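# Lift the ball off its ring and hold it

## Task

Raise the ball off its ring by at least a four-finger width (a person's hand across four fingers) above where it lay, and keep it up there in a firm, motionless grip. When the score is read, no hand motor may show the word moving in hand_state; any other state word is fine.

## Robot and tools

Robot: one arm carrying a right dexterous hand with index, middle and ring fingers plus a thumb, 16 hand motors in total. The arm base sits at (0, 0, +0.041) m in the scene frame and is almost level. The scene frame has its origin on the table under the base, +z up, +y to the left when facing +x. A ball rests on a ring on the table. Nothing may end up off the table.

Frames: positions, velocities, Hand target and camera poses are all in the arm base frame. Offsets you send are along the Hand target's own axes: +z runs along straight fingers toward the tips, +x across the palm away from the thumb, +y out of the palm face (palm surface at y = -0.062 m). Bending fingers swing their tips toward +y. A rigid mast near the wrist (x +0.05 to +0.10, z -0.16 to -0.11, up to y +0.06) can collide with objects.

The row (used by execute_actions and move): exactly 24 numbers, each in [-1, 1]. Positions 1-6 are dx, dy, dz, rx, ry, rz: an offset, not a pose, measured from the Hand target as it stood when the action or move began; 1.0 equals 0.6 m for dx-dz or 180 degrees for the rotation vector rx-rz. Repeating the same offset therefore moves the hand further. Positions 7-22 are hinge goals in this fixed order: index_mcp, index_abd, index_pip, index_dip, thumb_cmc, thumb_axl, thumb_mcp, thumb_ipl, middle_mcp, middle_abd, middle_pip, middle_dip, ring_mcp, ring_abd, ring_pip, ring_dip. Each is an absolute goal scaled linearly between the hinge's stops. Straight values: _mcp -0.75, _abd 0.00, _pip -0.58, _dip -0.70, thumb_cmc -0.71, thumb_axl -0.68, thumb_mcp -0.23, thumb_ipl -0.17. Toward +1 the finger hinges curl toward the palm (_abd spreads away from the thumb); thumb_cmc swings the thumb in front of the palm. Position 23 is current_limit (-1 = 0 mA, +1 = 550 mA, floor 11 mA; low values also slow and weaken fingers). Position 24 is speed: goals advance at (speed+1)/2 of 8.5 rad/s. Initially current_limit +0.4, speed -0.6. Values persist; to keep the hand unchanged, resend the last 18 hand numbers (read them from a first result at scene start, since 0 is a real command).

Tools:
- execute_actions(actions, cameras): actions is a list of actions; each action is a list of up to 15 rows at 1/30 s per row, a short table repeating its final row. All rows in an action count from the same start pose. An empty list returns state plus images from all cameras.
- move(target, speed, blend, stop_force, zero, blocking, cameras): straight-line path of the hand point. target is one 24-number row, or a list of up to 15 rows, all offsets from the same current Hand target. speed in m/s, 0.002 to 3.6 (default 0.25), one value or one per leg; turns limited to twice that in rad/s. blend in m per corner (0 = full stop). stop_force in N, 3 to 120, ends the path when the wrist sensor feels that much resistance; omit it when backing away from a contact. zero (default true) re-zeroes the sensor first. blocking=false returns after about 0.5 s and cannot be combined with stop_force. Paths ignore obstacles and should not pass near the arm's base.
- wait(seconds 0 to 10), stop() to brake a running move, zero_wrist_force(), zoom_image(camera, region [x0, y0, x1, y1] in pixels, at most 504 by 504) on cam_head_left (896x504), cam_head_right (896x504) or cam_wrist (616x616, fisheye), and finished_scene(scene). Call finished_scene only once the ball is held high and still; after ending scene 1 make no further calls in that reply.

Results: end_effector_position (m) and end_effector_quat_wxyz of the hand point, velocities, the Hand target (your clipped last command; the next offsets start here, and the hand may rest short of it), joint positions and torques, wrist force and torque in the end-effector axes plus a peak line, and per motor: hand_goal, hand_measured, hand_current_ma, hand_state (moving, goal, blocked, overload). move adds a move: line with its ending (done, off_target, moving, held, fault) and any limits (paced, held). Done does not mean nothing was touched.

Cautions: orientation commands are clipped to 32 degrees from the current one per step. About 150 N net force on the arm, or joint torques near their limits (wrist joints about 16-17 N m), triggers a 10 s stop; the arm is stiff, so aim only slightly past a contact and approach slowly. Hand motors at 495 mA or more for 5 s shut down for 10 s, so avoid squeezing at full current for long. Motors heating to 85 °C cause a long stop. Don't drop the ball, knock it off the ring or table, slam into the table or camera stand, or release it while moving. Smooth, quick, low-effort motion is better.

Each tool is called after "Call:" by a JSON object that holds its "op" and its "data", one argument or row to a line.

## Session

Call:
{"op": "execute_actions", "data": {
  "actions": []
}}

Scene clock: 0.00 s.
end_effector_position=(+0.6716, +0.2684, +0.2658) hand_goal=(-0.754, +0.000, -0.576, -0.696, -0.714, -0.678, -0.226, -0.168, -0.754, +0.000, -0.576, -0.696, -0.754, +0.000, -0.576, -0.696) hand_measured=(-0.754, +0.000, -0.576, -0.696, -0.714, -0.678, -0.226, -0.168, -0.754, +0.000, -0.576, -0.696, -0.754, +0.000, -0.576, -0.696) hand_current_ma=(+0, +0, +0, +0, +0, +0, +0, +0, +0, +0, +0, +0, +0, +0, +0, +0) hand_state=(goal, goal, goal, goal, goal, goal, goal, goal, goal, goal, goal, goal, goal, goal, goal, goal) hand_current_limit=0.40 hand_speed=-0.60 end_effector_quat_wxyz=(-0.372, +0.915, -0.138, +0.076)
Joint positions: [0.053 -1.114 1.346 -2.174 -0.87 2.061]
Joint velocities: within noise
Joint torques (N m): no reading
Motor temperatures (°C): [41 37 45 40 50 46]
Wrist force (N): no reading
Wrist torque (N m): no reading
Wrist force, peak (N): no reading
Hand target: +0.6716, +0.2684, +0.2658; -0.372, +0.915, -0.138, +0.076
camera_calibration:
cam_wrist: T_world_to_cam=[[-0.860017, -0.198479, -0.470081, 0.792644], [-0.481966, 0.0134355, 0.876087, 0.035416], [-0.167569, 0.980013, -0.107215, -0.00248968], [0, 0, 0, 1]] pos_world=[0.69834, 0.159287, 0.341313]

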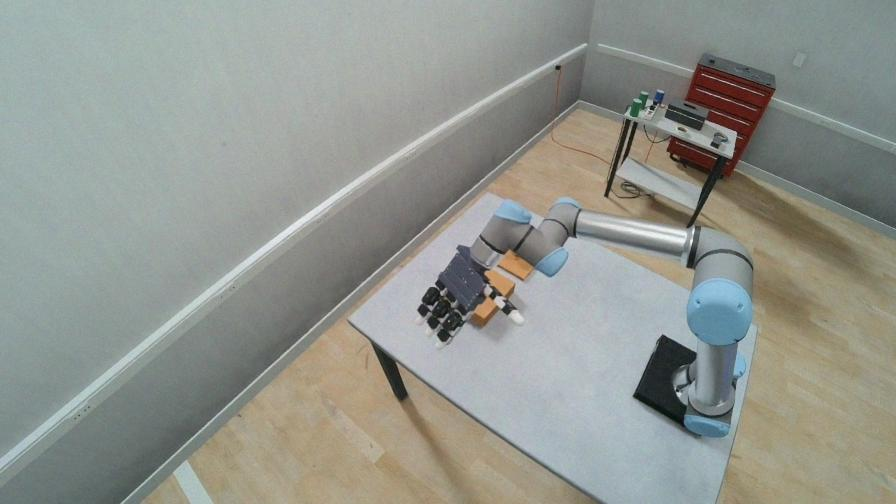

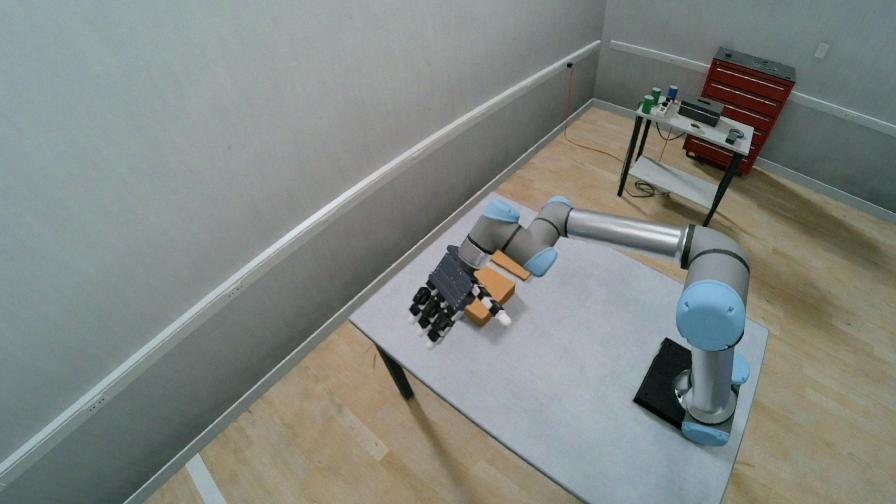

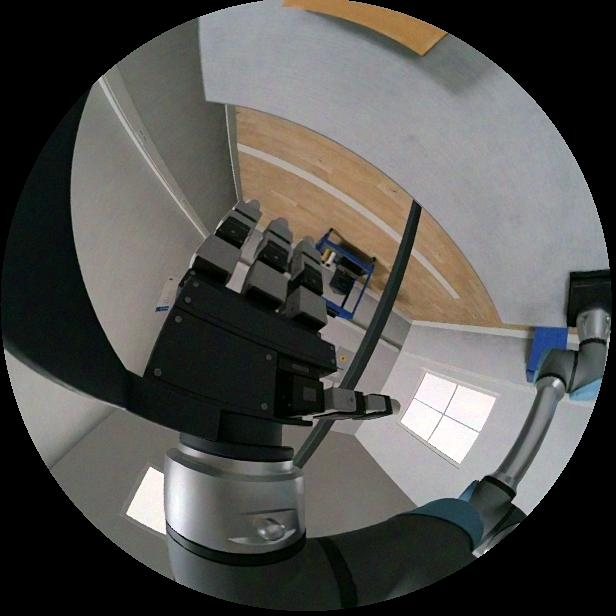

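Call:
{"op": "zoom_image", "data": {
  "camera": "cam_head_left",
  "region": [400, 230, 560, 360]
}}

Call:
{"op": "zoom_image", "data": {
  "camera": "cam_head_right",
  "region": [400, 230, 560, 360]
}}

Scaled by 3.150 from the camera's 896x504 image, which has a finer 1280x720 frame.

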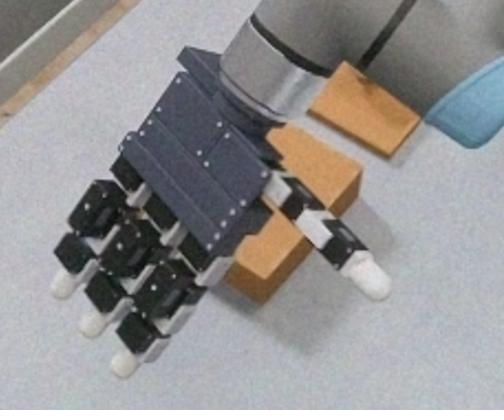

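Scaled by 3.150 from the camera's 896x504 image, which has a finer 1280x720 frame.

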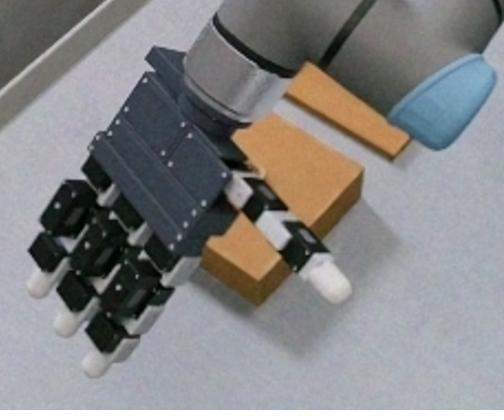

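Call:
{"op": "move", "data": {
  "target": [-0.308,-0.11,-0.258,0,0,0,-0.754,0,-0.576,-0.696,-0.714,-0.678,-0.226,-0.168,-0.754,0,-0.576,-0.696,-0.754,0,-0.576,-0.696,0.4,-0.6],
  "cameras": ["all"]
}}

Call:
{"op": "zoom_image", "data": {
  "camera": "cam_head_left",
  "region": [400, 210, 580, 360]
}}

Call:
{"op": "zoom_image", "data": {
  "camera": "cam_head_right",
  "region": [400, 210, 580, 360]
}}

Scene clock: 3.60 s.
end_effector_position=(+0.4714, +0.2689, +0.4153) hand_goal=(-0.754, +0.000, -0.576, -0.696, -0.714, -0.678, -0.226, -0.168, -0.754, +0.000, -0.576, -0.696, -0.754, +0.000, -0.576, -0.696) hand_measured=(-0.748, +0.000, -0.576, -0.696, -0.710, -0.678, -0.224, -0.168, -0.748, +0.000, -0.576, -0.696, -0.746, +0.000, -0.576, -0.696) hand_current_ma=(+2, +0, +0, +0, +1, +0, +0, +0, +2, +0, +0, +0, +2, +0, +0, +0) hand_state=(goal, goal, goal, goal, goal, goal, goal, goal, goal, goal, goal, goal, goal, goal, goal, goal) hand_current_limit=0.40 hand_speed=-0.60 end_effector_quat_wxyz=(-0.372, +0.915, -0.138, +0.076)
Joint positions: [0.077 -1.614 1.578 -1.924 -0.878 2.09]
Joint torques (N m): [-6.87 -20.64 -41.01 -4.91 2.32 -2.07]
Wrist force (N): [-0.3 -0.2 -0.1]
Wrist torque (N m): [-0.03 0.06 -0.12]
Wrist force, peak (N): [-2.9 -2.1 1.4]
Hand target: +0.4714, +0.2688, +0.4154; -0.372, +0.915, -0.138, +0.076
Off the commanded pose: 0.000 m, 0 deg.
move: done
camera_calibration:
cam_wrist: T_world_to_cam=[[-0.860081, -0.198479, -0.469965, 0.690933], [-0.481852, 0.0134621, 0.876149, -0.192185], [-0.167571, 0.980013, -0.107216, -0.0203715], [0, 0, 0, 1]] pos_world=[0.49824, 0.159688, 0.490912]

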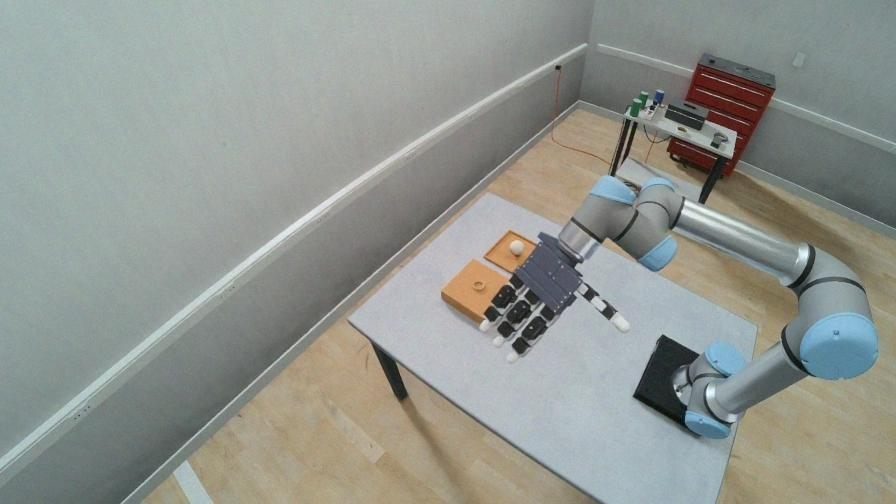

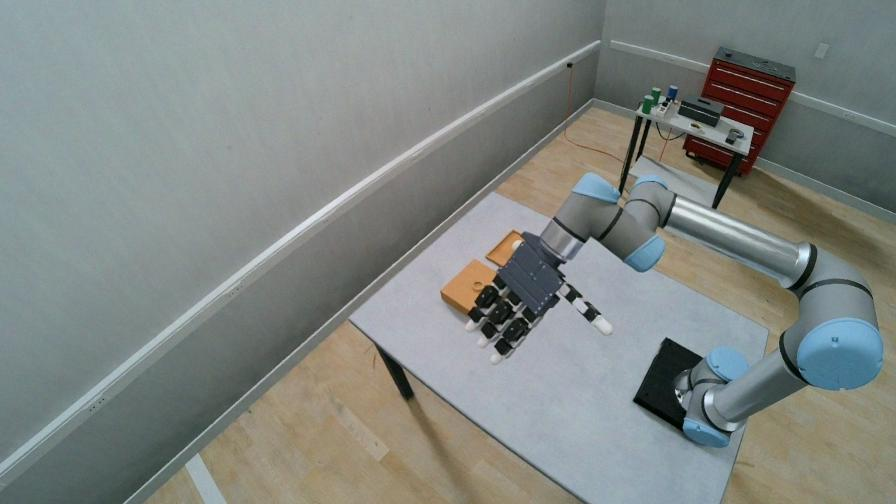

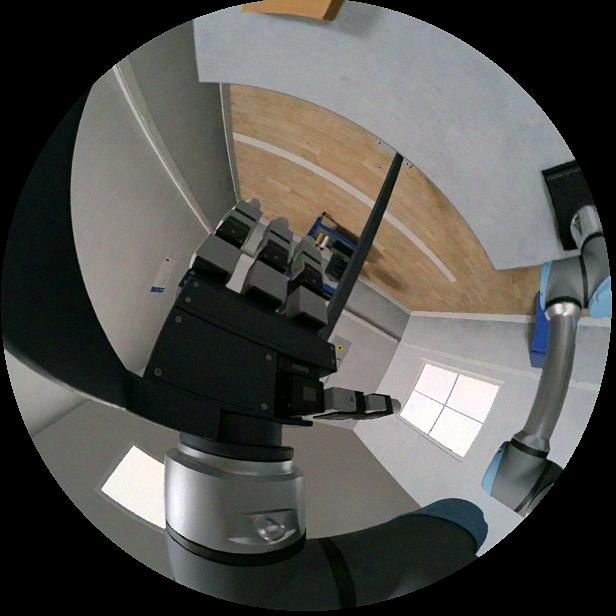

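Scaled by 2.800 from the camera's 896x504 image, which has a finer 1280x720 frame.

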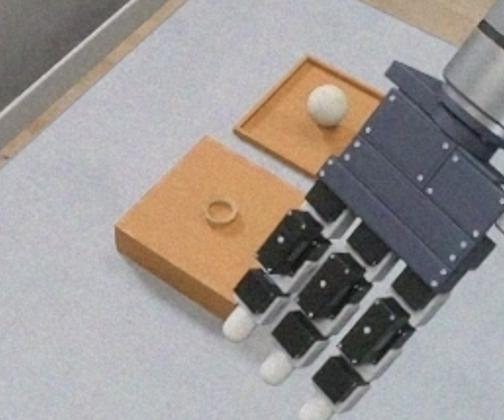

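Scaled by 2.800 from the camera's 896x504 image, which has a finer 1280x720 frame.

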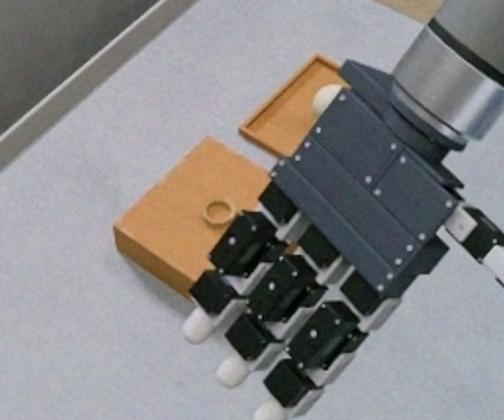

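Call:
{"op": "move", "data": {
  "target": [0.693,0.731,-0.087,0.104,0.185,0.144,-0.959,0,0.343,-0.058,0.686,-0.68,-0.169,0.228,-0.959,0,0.343,-0.058,-0.98,0,-0.576,-0.696,0.4,-0.2],
  "cameras": ["all"],
  "speed": 0.4
}}

Call:
{"op": "zoom_image", "data": {
  "camera": "cam_head_left",
  "region": [430, 190, 590, 320]
}}

Call:
{"op": "zoom_image", "data": {
  "camera": "cam_head_right",
  "region": [430, 190, 590, 320]
}}

Scene clock: 17.27 s.
end_effector_position=(+0.7677, -0.1949, +0.1603) hand_goal=(-0.960, +0.000, +0.342, -0.058, +0.686, -0.680, -0.170, +0.228, -0.960, +0.000, +0.342, -0.058, -0.980, +0.000, -0.576, -0.696) hand_measured=(-0.948, +0.000, +0.340, -0.062, +0.686, -0.678, -0.168, +0.226, -0.950, +0.000, +0.340, -0.060, -0.966, +0.000, -0.576, -0.696) hand_current_ma=(+5, +0, +0, -1, +0, +0, +0, +0, +5, +0, +0, +0, +7, +0, +0, +0) hand_state=(goal, goal, goal, goal, goal, goal, goal, goal, goal, goal, goal, goal, goal, goal, goal, goal) hand_current_limit=0.40 hand_speed=-0.20 end_effector_quat_wxyz=(-0.465, +0.730, -0.422, +0.269)
Joint positions: [-0.637 -0.852 1.426 -2.852 -0.59 2.37]
Joint torques (N m): [-2.73 -60.35 -17.5 -0.92 0.45 -0.36]
Wrist force (N): [0.6 0.5 -1.1]
Wrist torque (N m): [0.15 -0.13 0.09]
Wrist force, peak (N): [-7.8 -5.9 4.0]
Hand target: +0.7677, -0.1950, +0.1604; -0.465, +0.730, -0.422, +0.269
Off the commanded pose: 0.000 m, 0 deg.
move: done
camera_calibration:
cam_wrist: T_world_to_cam=[[-0.621922, 0.532844, -0.573838, 0.710226], [-0.59603, 0.153185, 0.788215, 0.309293], [0.507899, 0.832233, 0.222322, -0.143873], [0, 0, 0, 1]] pos_world=[0.699126, -0.306083, 0.195751]

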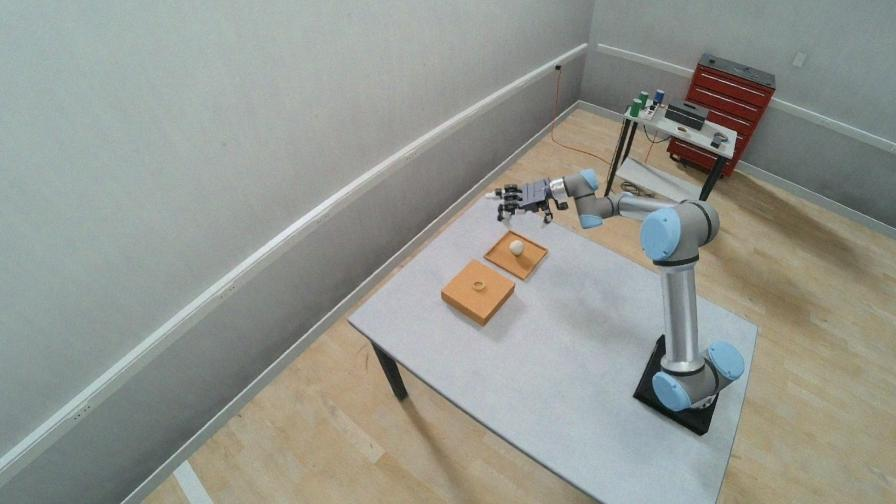

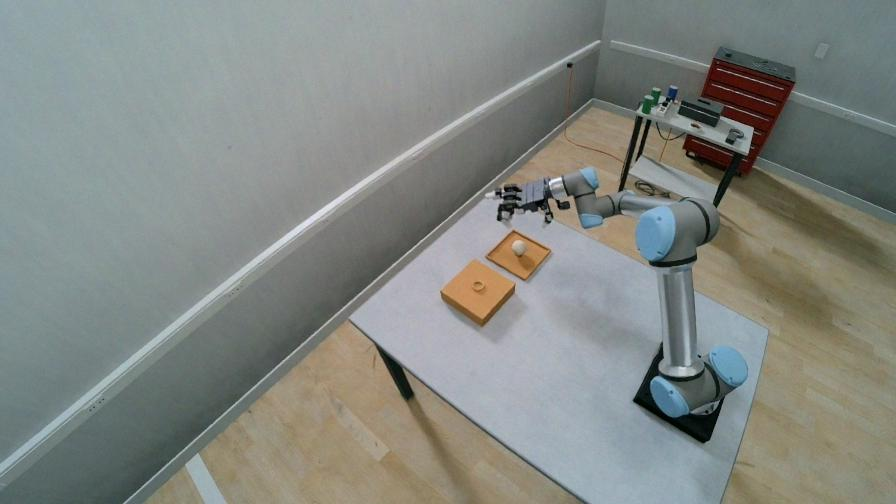

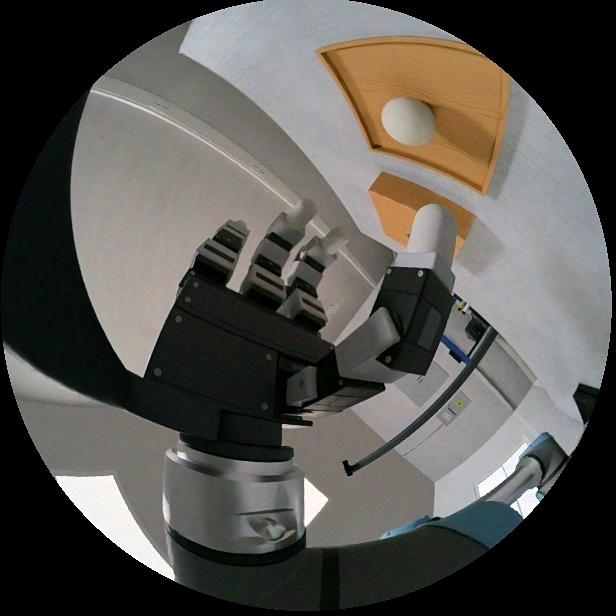

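Scaled by 3.150 from the camera's 896x504 image, which has a finer 1280x720 frame.

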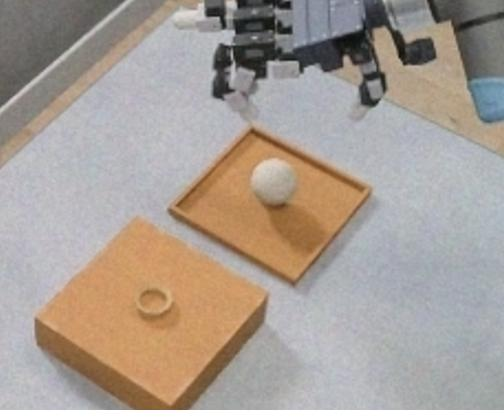

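Scaled by 3.150 from the camera's 896x504 image, which has a finer 1280x720 frame.

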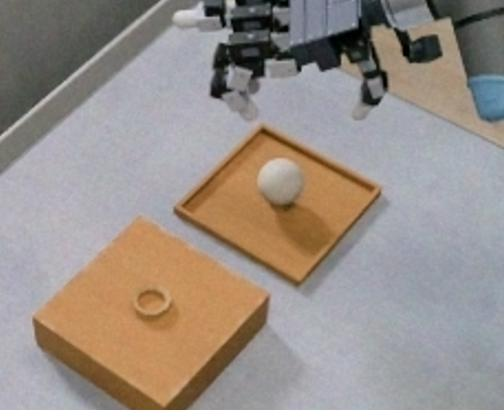

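Call:
{"op": "move", "data": {
  "target": [-0.007,0.104,0.053,0,0,0,-0.959,0,0.343,-0.058,0.686,-0.68,-0.169,0.228,-0.959,0,0.343,-0.058,-0.98,0,-0.576,-0.696,0.4,-0.2],
  "cameras": ["all"]
}}

Call:
{"op": "zoom_image", "data": {
  "camera": "cam_head_left",
  "region": [470, 190, 570, 290]
}}

Call:
{"op": "zoom_image", "data": {
  "camera": "cam_wrist",
  "region": [250, 0, 550, 300]
}}

Scene clock: 32.73 s.
end_effector_position=(+0.7678, -0.1901, +0.0901) hand_goal=(-0.960, +0.000, +0.342, -0.058, +0.686, -0.680, -0.170, +0.228, -0.960, +0.000, +0.342, -0.058, -0.980, +0.000, -0.576, -0.696) hand_measured=(-0.948, +0.000, +0.340, -0.062, +0.686, -0.678, -0.168, +0.226, -0.950, +0.000, +0.340, -0.060, -0.966, +0.000, -0.576, -0.696) hand_current_ma=(+5, +0, +0, -1, +0, +0, +0, +0, +5, +0, +0, +0, +7, +0, +0, +0) hand_state=(goal, goal, goal, goal, goal, goal, goal, goal, goal, goal, goal, goal, goal, goal, goal, goal) hand_current_limit=0.40 hand_speed=-0.20 end_effector_quat_wxyz=(-0.465, +0.730, -0.422, +0.269)
Joint positions: [-0.632 -0.755 1.462 -2.992 -0.594 2.378]
Joint torques (N m): [-2.18 -72.93 -34.53 -0.41 1.19 -0.56]
Wrist force (N): [-0.2 0.4 -0.3]
Wrist torque (N m): [0.10 -0.12 0.04]
Wrist force, peak (N): [0.2 -2.9 -1.6]
Hand target: +0.7678, -0.1902, +0.0904; -0.465, +0.730, -0.422, +0.269
Off the commanded pose: 0.000 m, 0 deg.
move: done
camera_calibration:
cam_wrist: T_world_to_cam=[[-0.622059, 0.53315, -0.573406, 0.667521], [-0.595702, 0.152994, 0.7885, 0.36357], [0.508116, 0.832072, 0.222427, -0.132473], [0, 0, 0, 1]] pos_world=[0.699128, -0.301285, 0.125551]

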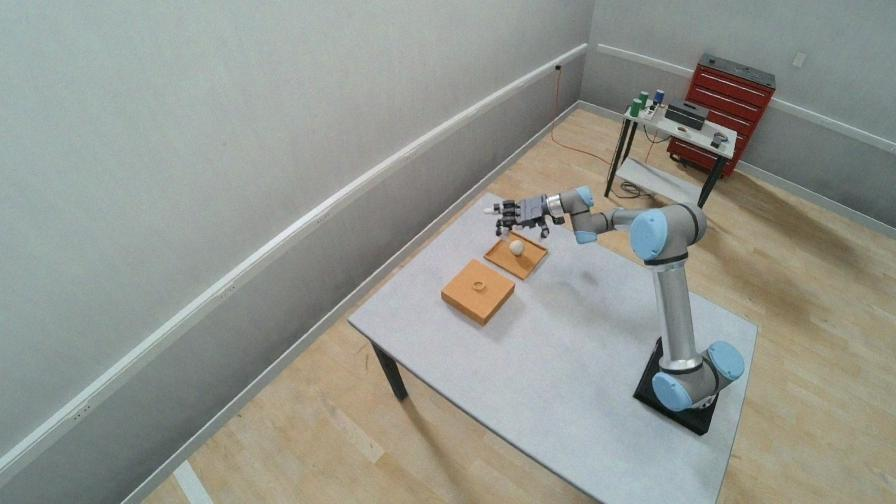

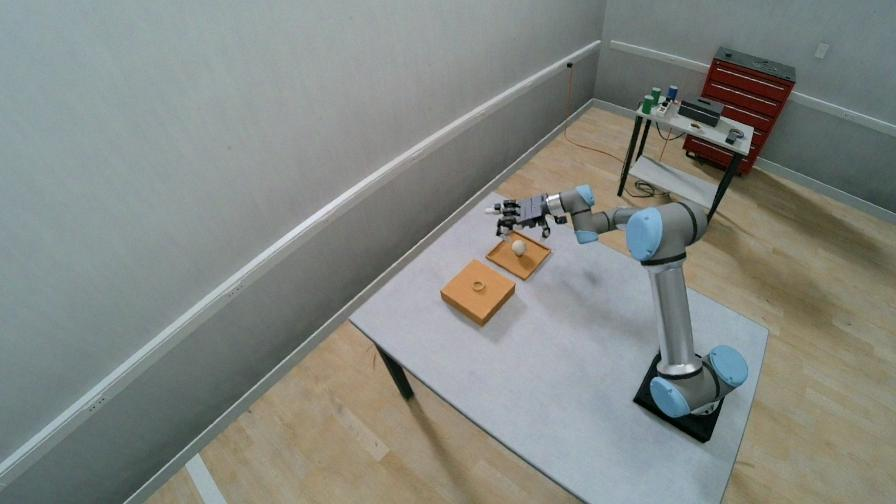

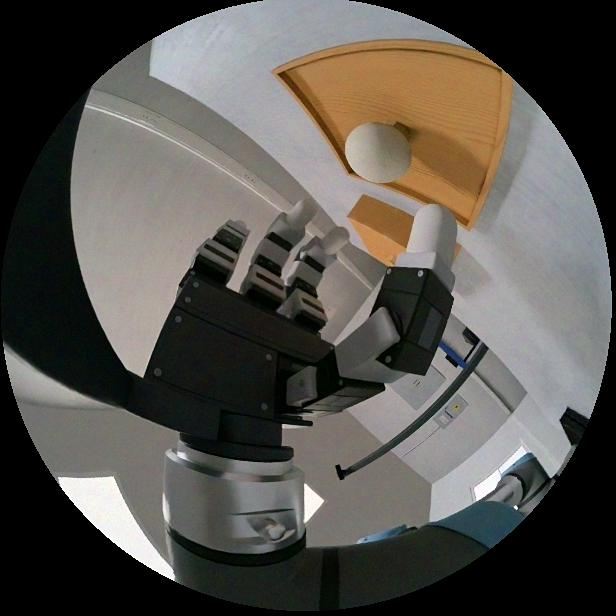

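Scaled by 5.040 from the camera's 896x504 image, which has a finer 1280x720 frame.

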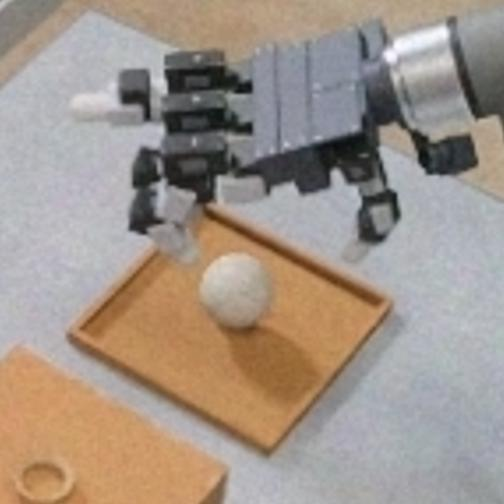

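Scaled by 1.680 from the camera's 616x616 image, which has a finer 880x880 frame.

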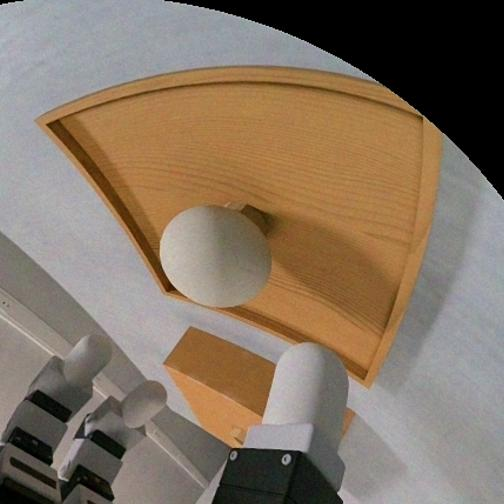

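Call:
{"op": "move", "data": {
  "target": [0.009,0.033,0.048,0,0,0,-0.959,0,0.343,-0.058,0.686,-0.68,-0.169,0.228,-0.959,0,0.343,-0.058,-0.98,0,-0.576,-0.696,0.4,-0.2],
  "cameras": ["all"]
}}

Call:
{"op": "zoom_image", "data": {
  "camera": "cam_head_left",
  "region": [470, 190, 570, 290]
}}

Call:
{"op": "zoom_image", "data": {
  "camera": "cam_wrist",
  "region": [250, 0, 550, 300]
}}

Scene clock: 37.17 s.
end_effector_position=(+0.7860, -0.1859, +0.0601) hand_goal=(-0.960, +0.000, +0.342, -0.058, +0.686, -0.680, -0.170, +0.228, -0.960, +0.000, +0.342, -0.058, -0.980, +0.000, -0.576, -0.696) hand_measured=(-0.948, +0.000, +0.340, -0.062, +0.686, -0.678, -0.168, +0.226, -0.950, +0.000, +0.340, -0.060, -0.966, +0.000, -0.576, -0.696) hand_current_ma=(+5, +0, +0, -1, +0, +0, +0, +0, +5, +0, +0, +0, +7, +0, +0, +0) hand_state=(goal, goal, goal, goal, goal, goal, goal, goal, goal, goal, goal, goal, goal, goal, goal, goal) hand_current_limit=0.40 hand_speed=-0.20 end_effector_quat_wxyz=(-0.465, +0.730, -0.422, +0.269) end_effector_velocity=(-0.002, +0.001, +0.001) end_effector_angular_velocity=(+0.002, +0.002, +0.001)
Joint positions: [-0.611 -0.676 1.404 -3.036 -0.607 2.405]
Joint velocities: [-0.001 -0.005 0.005 0.004 0.002 -0.002]
Joint torques (N m): [-6.86 -75.15 -4.37 0.15 1.86 -2.14]
Wrist force (N): [0.1 0.0 -0.5]
Wrist torque (N m): [0.03 -0.10 0.04]
Wrist force, peak (N): [0.1 -0.9 -1.2]
Hand target: +0.7859, -0.1860, +0.0603; -0.465, +0.730, -0.422, +0.269
Off the commanded pose: 0.000 m, 0 deg.
move: done
camera_calibration:
cam_wrist: T_world_to_cam=[[-0.621804, 0.532981, -0.573839, 0.659203], [-0.596064, 0.153208, 0.788185, 0.397869], [0.508004, 0.832141, 0.222425, -0.138336], [0, 0, 0, 1]] pos_world=[0.717326, -0.297184, 0.0954518]

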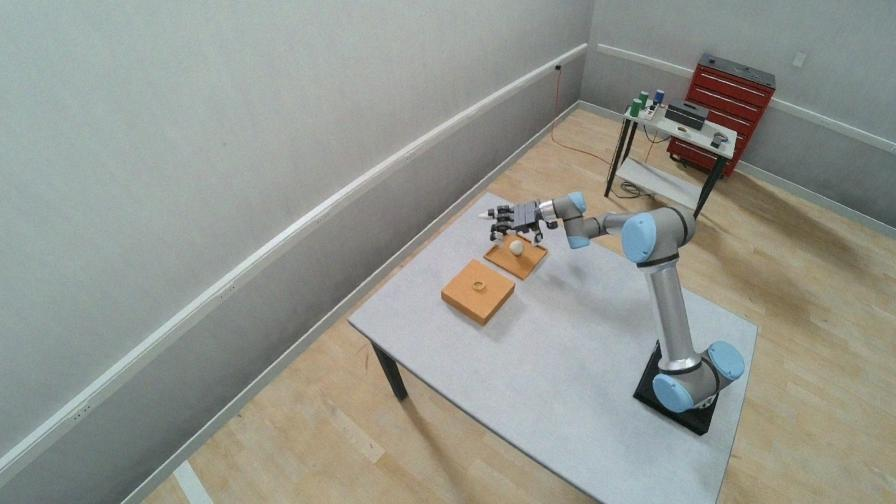

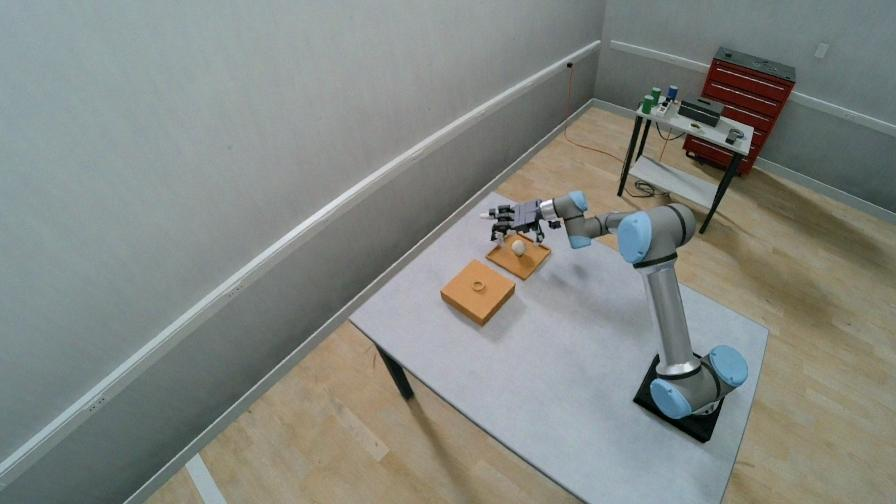

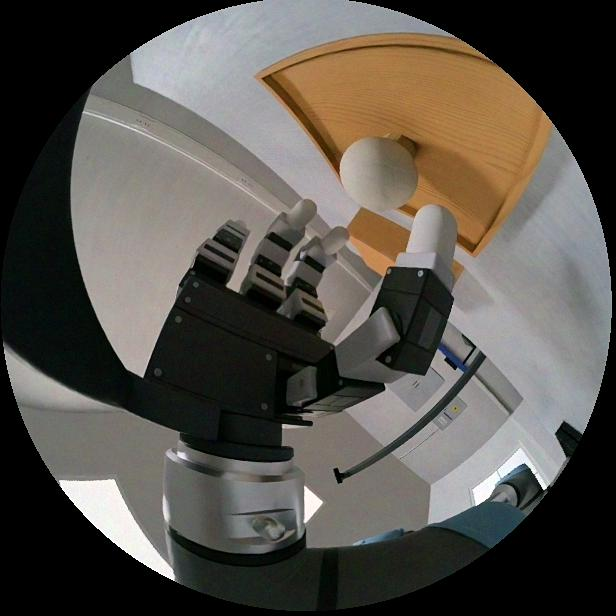

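Scaled by 5.040 from the camera's 896x504 image, which has a finer 1280x720 frame.

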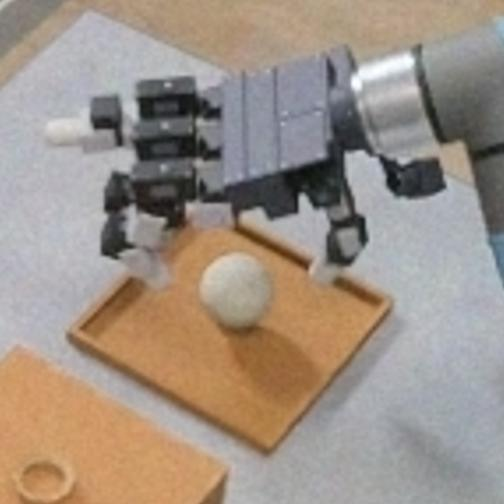

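Scaled by 1.680 from the camera's 616x616 image, which has a finer 880x880 frame.

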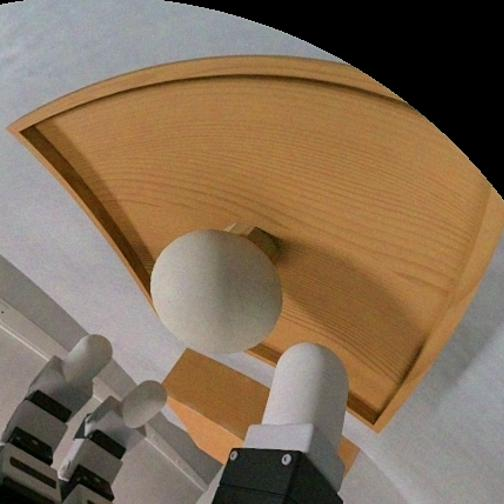

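Call:
{"op": "move", "data": {
  "target": [0.016,0.055,0.03,0,0,0,-0.959,0,0.343,-0.058,0.686,-0.68,-0.169,0.228,-0.959,0,0.343,-0.058,-0.98,0,-0.576,-0.696,0.4,-0.2],
  "speed": 0.08,
  "cameras": ["all"]
}}

Call:
{"op": "zoom_image", "data": {
  "camera": "cam_head_left",
  "region": [470, 190, 570, 290]
}}

Call:
{"op": "zoom_image", "data": {
  "camera": "cam_wrist",
  "region": [250, 50, 550, 350]
}}

Scene clock: 40.23 s.
end_effector_position=(+0.7928, -0.1933, +0.0226) hand_goal=(-0.960, +0.000, +0.342, -0.058, +0.686, -0.680, -0.170, +0.228, -0.960, +0.000, +0.342, -0.058, -0.980, +0.000, -0.576, -0.696) hand_measured=(-0.948, +0.000, +0.340, -0.062, +0.686, -0.678, -0.168, +0.226, -0.950, +0.000, +0.340, -0.060, -0.966, +0.000, -0.576, -0.696) hand_current_ma=(+5, +0, +0, -1, +0, +0, +0, +0, +5, +0, +0, +0, +7, +0, +0, +0) hand_state=(goal, goal, goal, goal, goal, goal, goal, goal, goal, goal, goal, goal, goal, goal, goal, goal) hand_current_limit=0.40 hand_speed=-0.20 end_effector_quat_wxyz=(-0.465, +0.730, -0.421, +0.269) end_effector_velocity=(-0.001, +0.000, +0.003) end_effector_angular_velocity=(+0.001, +0.001, +0.000)
Joint positions: [-0.614 -0.599 1.366 -3.072 -0.605 2.401]
Joint velocities: [0 -0.007 0.003 0.004 0 0]
Joint torques (N m): [-1.72 -74.65 -4.34 0.21 2.27 0.28]
Wrist force (N): [0.5 -0.3 -0.2]
Wrist torque (N m): [-0.01 -0.16 0.09]
Wrist force, peak (N): [-0.1 -1.5 -1.2]
Hand target: +0.7927, -0.1932, +0.0227; -0.465, +0.730, -0.422, +0.269
Off the commanded pose: 0.000 m, 0 deg.
move: done
camera_calibration:
cam_wrist: T_world_to_cam=[[-0.621676, 0.532786, -0.574158, 0.645731], [-0.596284, 0.153401, 0.787981, 0.432887], [0.507902, 0.83223, 0.222326, -0.12732], [0, 0, 0, 1]] pos_world=[0.724225, -0.304483, 0.0579522]

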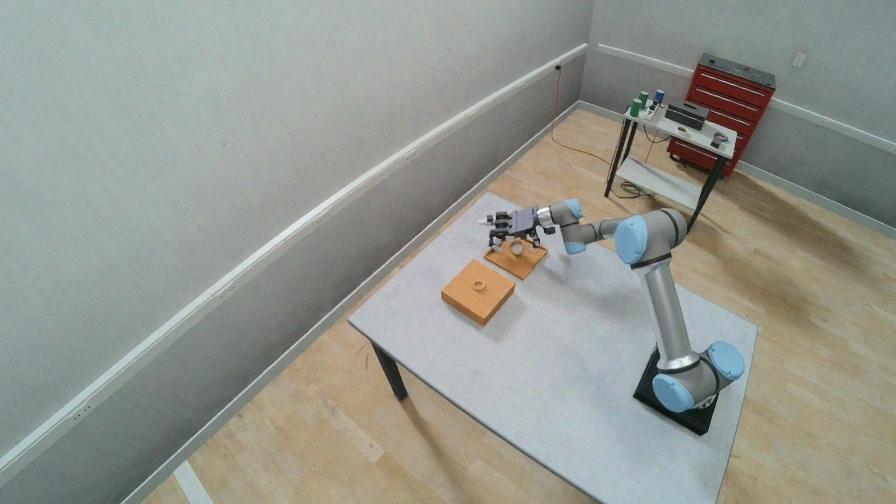

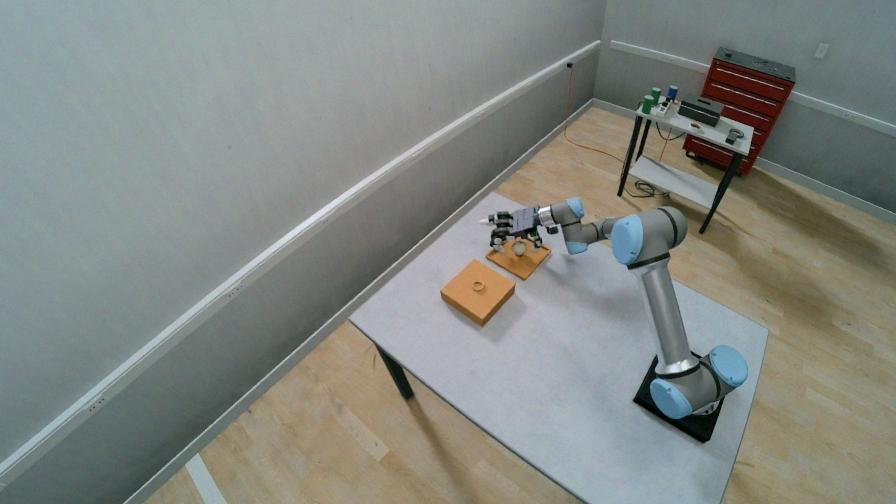

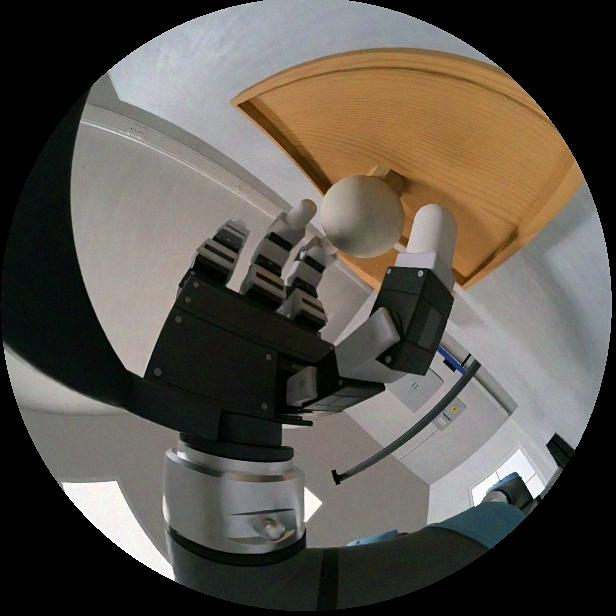

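Scaled by 5.040 from the camera's 896x504 image, which has a finer 1280x720 frame.

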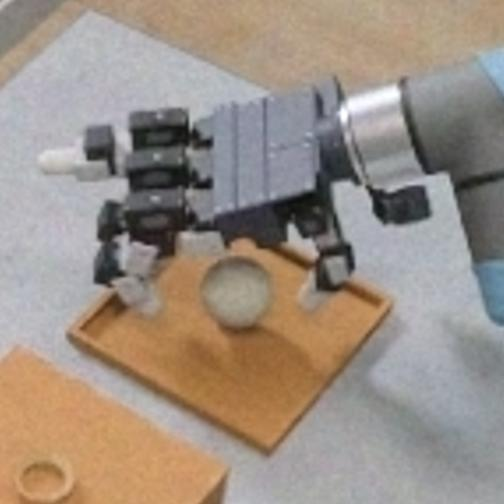

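Scaled by 1.680 from the camera's 616x616 image, which has a finer 880x880 frame.

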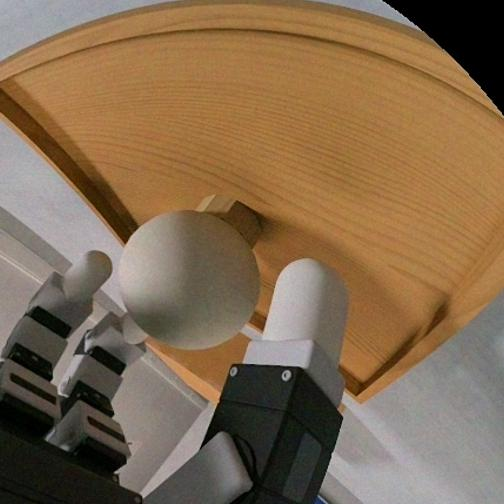

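Call:
{"op": "move", "data": {
  "target": [0,0,0,0,0,0,-0.6,0,0.343,-0.058,0.686,-0.68,0.2,0.228,-0.6,0,0.343,-0.058,-0.98,0,-0.576,-0.696,0.2,-0.85],
  "cameras": ["all"]
}}

Call:
{"op": "zoom_image", "data": {
  "camera": "cam_wrist",
  "region": [250, 50, 550, 350]
}}

Scene clock: 42.07 s.
end_effector_position=(+0.7927, -0.1932, +0.0228) hand_goal=(-0.600, +0.000, +0.342, -0.058, +0.686, -0.680, +0.200, +0.228, -0.600, +0.000, +0.342, -0.058, -0.980, +0.000, -0.576, -0.696) hand_measured=(-0.634, +0.000, +0.332, -0.062, +0.680, -0.682, +0.022, +0.208, -0.674, +0.002, +0.324, -0.062, -0.966, +0.000, -0.576, -0.696) hand_current_ma=(-33, +0, -3, -1, -1, +0, -330, -21, -130, +0, -10, -1, +7, +0, +0, +0) hand_state=(blocked, goal, goal, goal, goal, goal, blocked, blocked, blocked, goal, goal, goal, goal, goal, goal, goal) hand_current_limit=0.20 hand_speed=-0.85 end_effector_quat_wxyz=(-0.465, +0.730, -0.422, +0.269)
Joint positions: [-0.614 -0.599 1.366 -3.071 -0.605 2.401]
Joint torques (N m): [7.29 -74.43 -4.71 0.14 0.42 1.75]
Wrist force (N): [1.1 -2.8 -1.4]
Wrist torque (N m): [0.02 -0.12 0.05]
Wrist force, peak (N): [1.0 -3.1 -1.4]
Hand target: +0.7927, -0.1932, +0.0227; -0.465, +0.730, -0.422, +0.269
Off the commanded pose: 0.000 m, 0 deg.
move: done
camera_calibration:
cam_wrist: T_world_to_cam=[[-0.621832, 0.532933, -0.573853, 0.645872], [-0.596024, 0.153274, 0.788202, 0.432416], [0.508015, 0.83216, 0.22233, -0.1275], [0, 0, 0, 1]] pos_world=[0.724126, -0.304384, 0.0581515]

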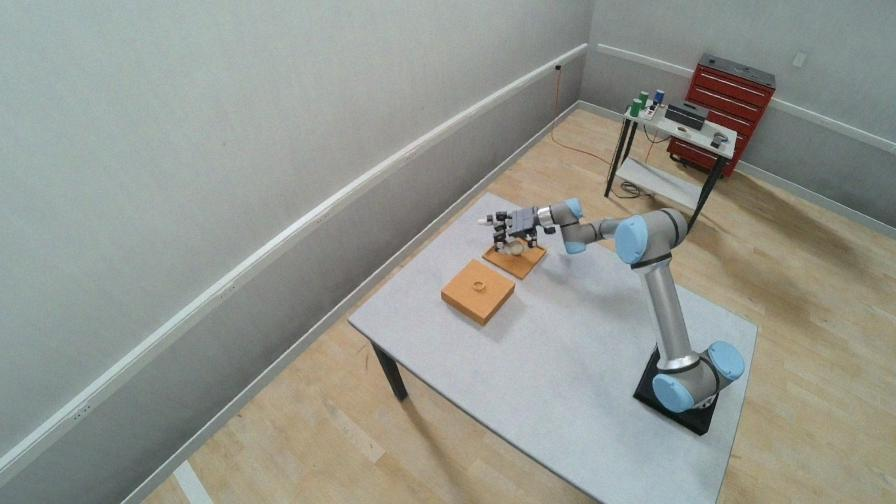

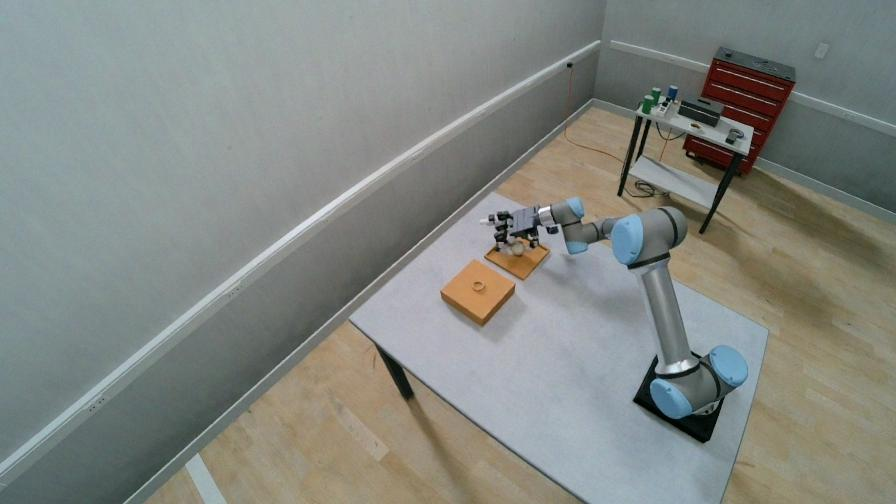

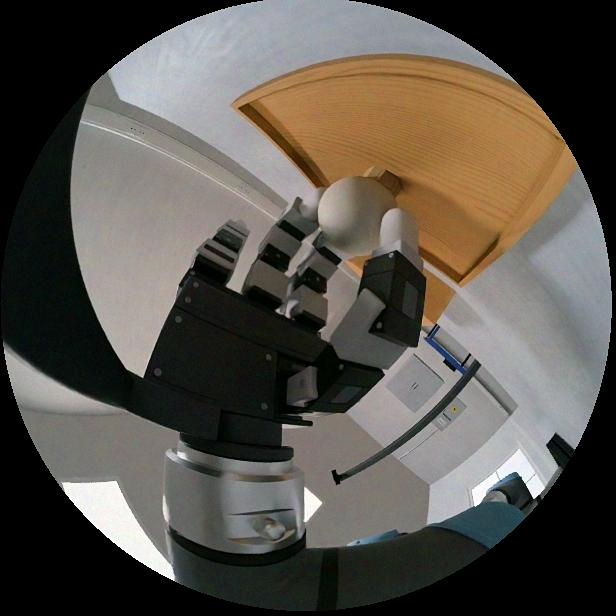

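Scaled by 1.680 from the camera's 616x616 image, which has a finer 880x880 frame.

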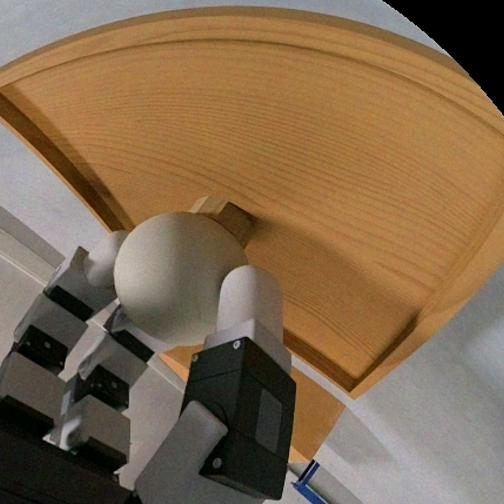

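Call:
{"op": "move", "data": {
  "target": [0,0,0,0,0,0,-0.48,0,0.343,-0.058,0.686,-0.68,0.2,0.228,-0.5,0,0.343,-0.058,-0.98,0,-0.576,-0.696,0.3,-0.85]
}}

Call:
{"op": "move", "data": {
  "target": [0,-0.2265,-0.106,0,0,0,-0.48,0,0.343,-0.058,0.686,-0.68,0.2,0.228,-0.5,0,0.343,-0.058,-0.98,0,-0.576,-0.696,0.3,-0.85],
  "speed": 0.12,
  "cameras": ["all"]
}}

Call:
{"op": "zoom_image", "data": {
  "camera": "cam_wrist",
  "region": [250, 50, 550, 350]
}}

Scene clock: 43.53 s.
end_effector_position=(+0.7927, -0.1932, +0.0228) hand_goal=(-0.480, +0.000, +0.342, -0.058, +0.686, -0.680, +0.200, +0.228, -0.500, +0.000, +0.342, -0.058, -0.980, +0.000, -0.576, -0.696) hand_measured=(-0.596, -0.006, +0.308, -0.064, +0.684, -0.680, +0.022, +0.204, -0.658, +0.008, +0.314, -0.062, -0.966, +0.000, -0.576, -0.696) hand_current_ma=(-288, -1, -31, -1, +0, +0, -358, -29, -357, +2, -22, -1, +7, +0, +0, +0) hand_state=(blocked, goal, blocked, goal, goal, goal, blocked, blocked, blocked, goal, blocked, goal, goal, goal, goal, goal) hand_current_limit=0.30 hand_speed=-0.85 end_effector_quat_wxyz=(-0.465, +0.730, -0.422, +0.269)
Joint positions: [-0.614 -0.599 1.366 -3.071 -0.605 2.401]
Joint torques (N m): [7.03 -61.77 -5.3 -0.18 0.37 1.36]
Wrist force (N): [1.7 -8.7 -1.8]
Wrist torque (N m): [-0.13 -0.10 0.02]
Wrist force, peak (N): [1.7 -8.7 -1.9]
Hand target: +0.7927, -0.1932, +0.0227; -0.465, +0.730, -0.422, +0.269
Off the commanded pose: 0.000 m, 0 deg.
move: done

Scene clock: 45.13 s.
end_effector_position=(+0.7926, -0.1932, +0.1732) hand_goal=(-0.480, +0.000, +0.342, -0.058, +0.686, -0.680, +0.200, +0.228, -0.500, +0.000, +0.342, -0.058, -0.980, +0.000, -0.576, -0.696) hand_measured=(-0.574, -0.010, +0.298, -0.076, +0.676, -0.682, +0.022, +0.182, -0.620, +0.008, +0.298, -0.080, -0.966, +0.000, -0.576, -0.696) hand_current_ma=(-197, -3, -47, -10, -4, +0, -357, -88, -304, +2, -46, -13, +7, +0, +0, +0) hand_state=(blocked, goal, blocked, goal, goal, goal, blocked, blocked, blocked, goal, blocked, blocked, goal, goal, goal, goal) hand_current_limit=0.30 hand_speed=-0.85 end_effector_quat_wxyz=(-0.465, +0.730, -0.421, +0.269)
Joint positions: [-0.614 -0.817 1.328 -2.816 -0.605 2.401]
Joint torques (N m): [-7.52 -27.98 -7.48 -5.68 2.53 -1.84]
Wrist force (N): [0.0 1.0 0.3]
Wrist torque (N m): [0.05 -0.08 0.05]
Wrist force, peak (N): [1.7 -8.5 -1.7]
Hand target: +0.7925, -0.1932, +0.1728; -0.465, +0.730, -0.422, +0.269
Off the commanded pose: 0.000 m, 0 deg.
move: done
camera_calibration:
cam_wrist: T_world_to_cam=[[-0.621537, 0.532754, -0.574339, 0.731944], [-0.596428, 0.153524, 0.787848, 0.314112], [0.507904, 0.832228, 0.222328, -0.160758], [0, 0, 0, 1]] pos_world=[0.723924, -0.304382, 0.208653]

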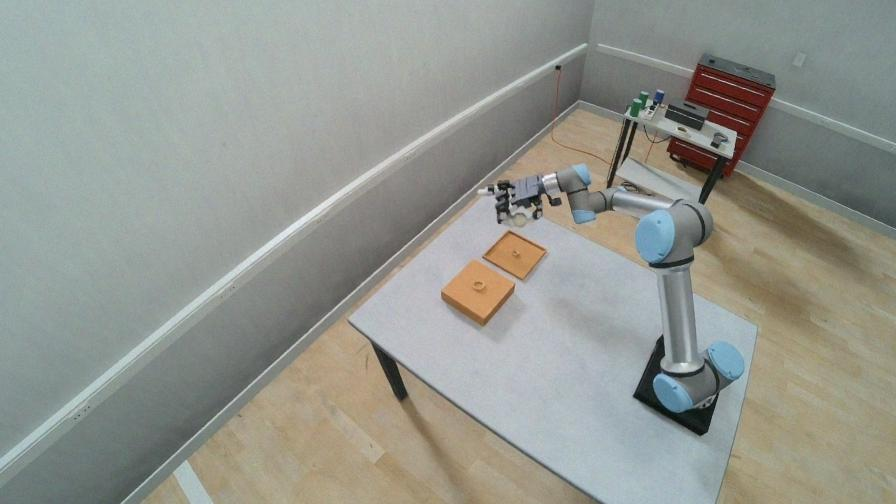

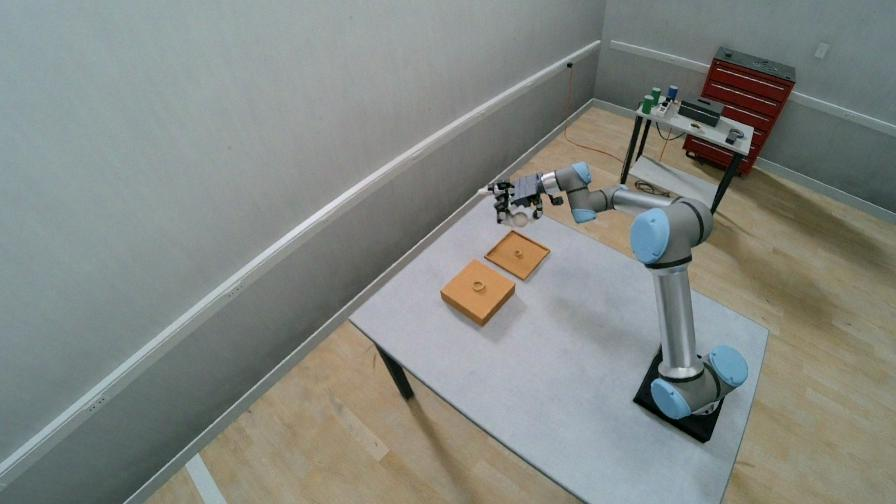

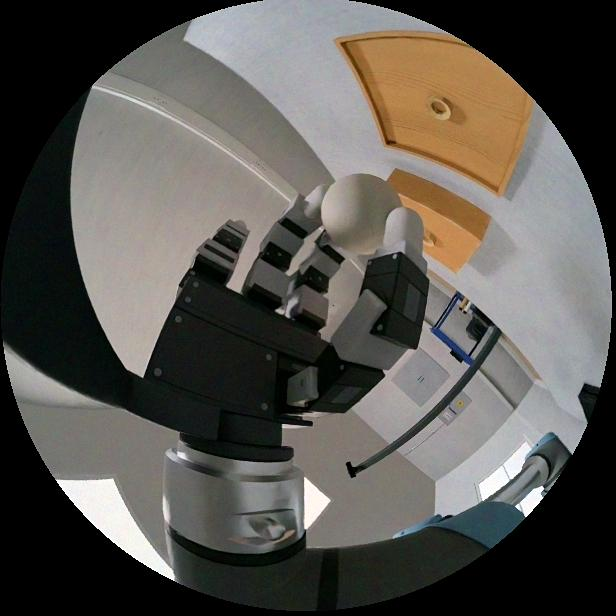

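Scaled by 1.680 from the camera's 616x616 image, which has a finer 880x880 frame.

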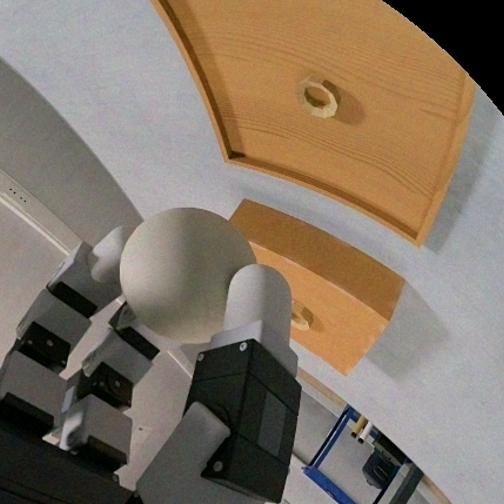

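Call:
{"op": "finished_scene", "data": {
  "scene": 2
}}

The scene is finished: the task was done.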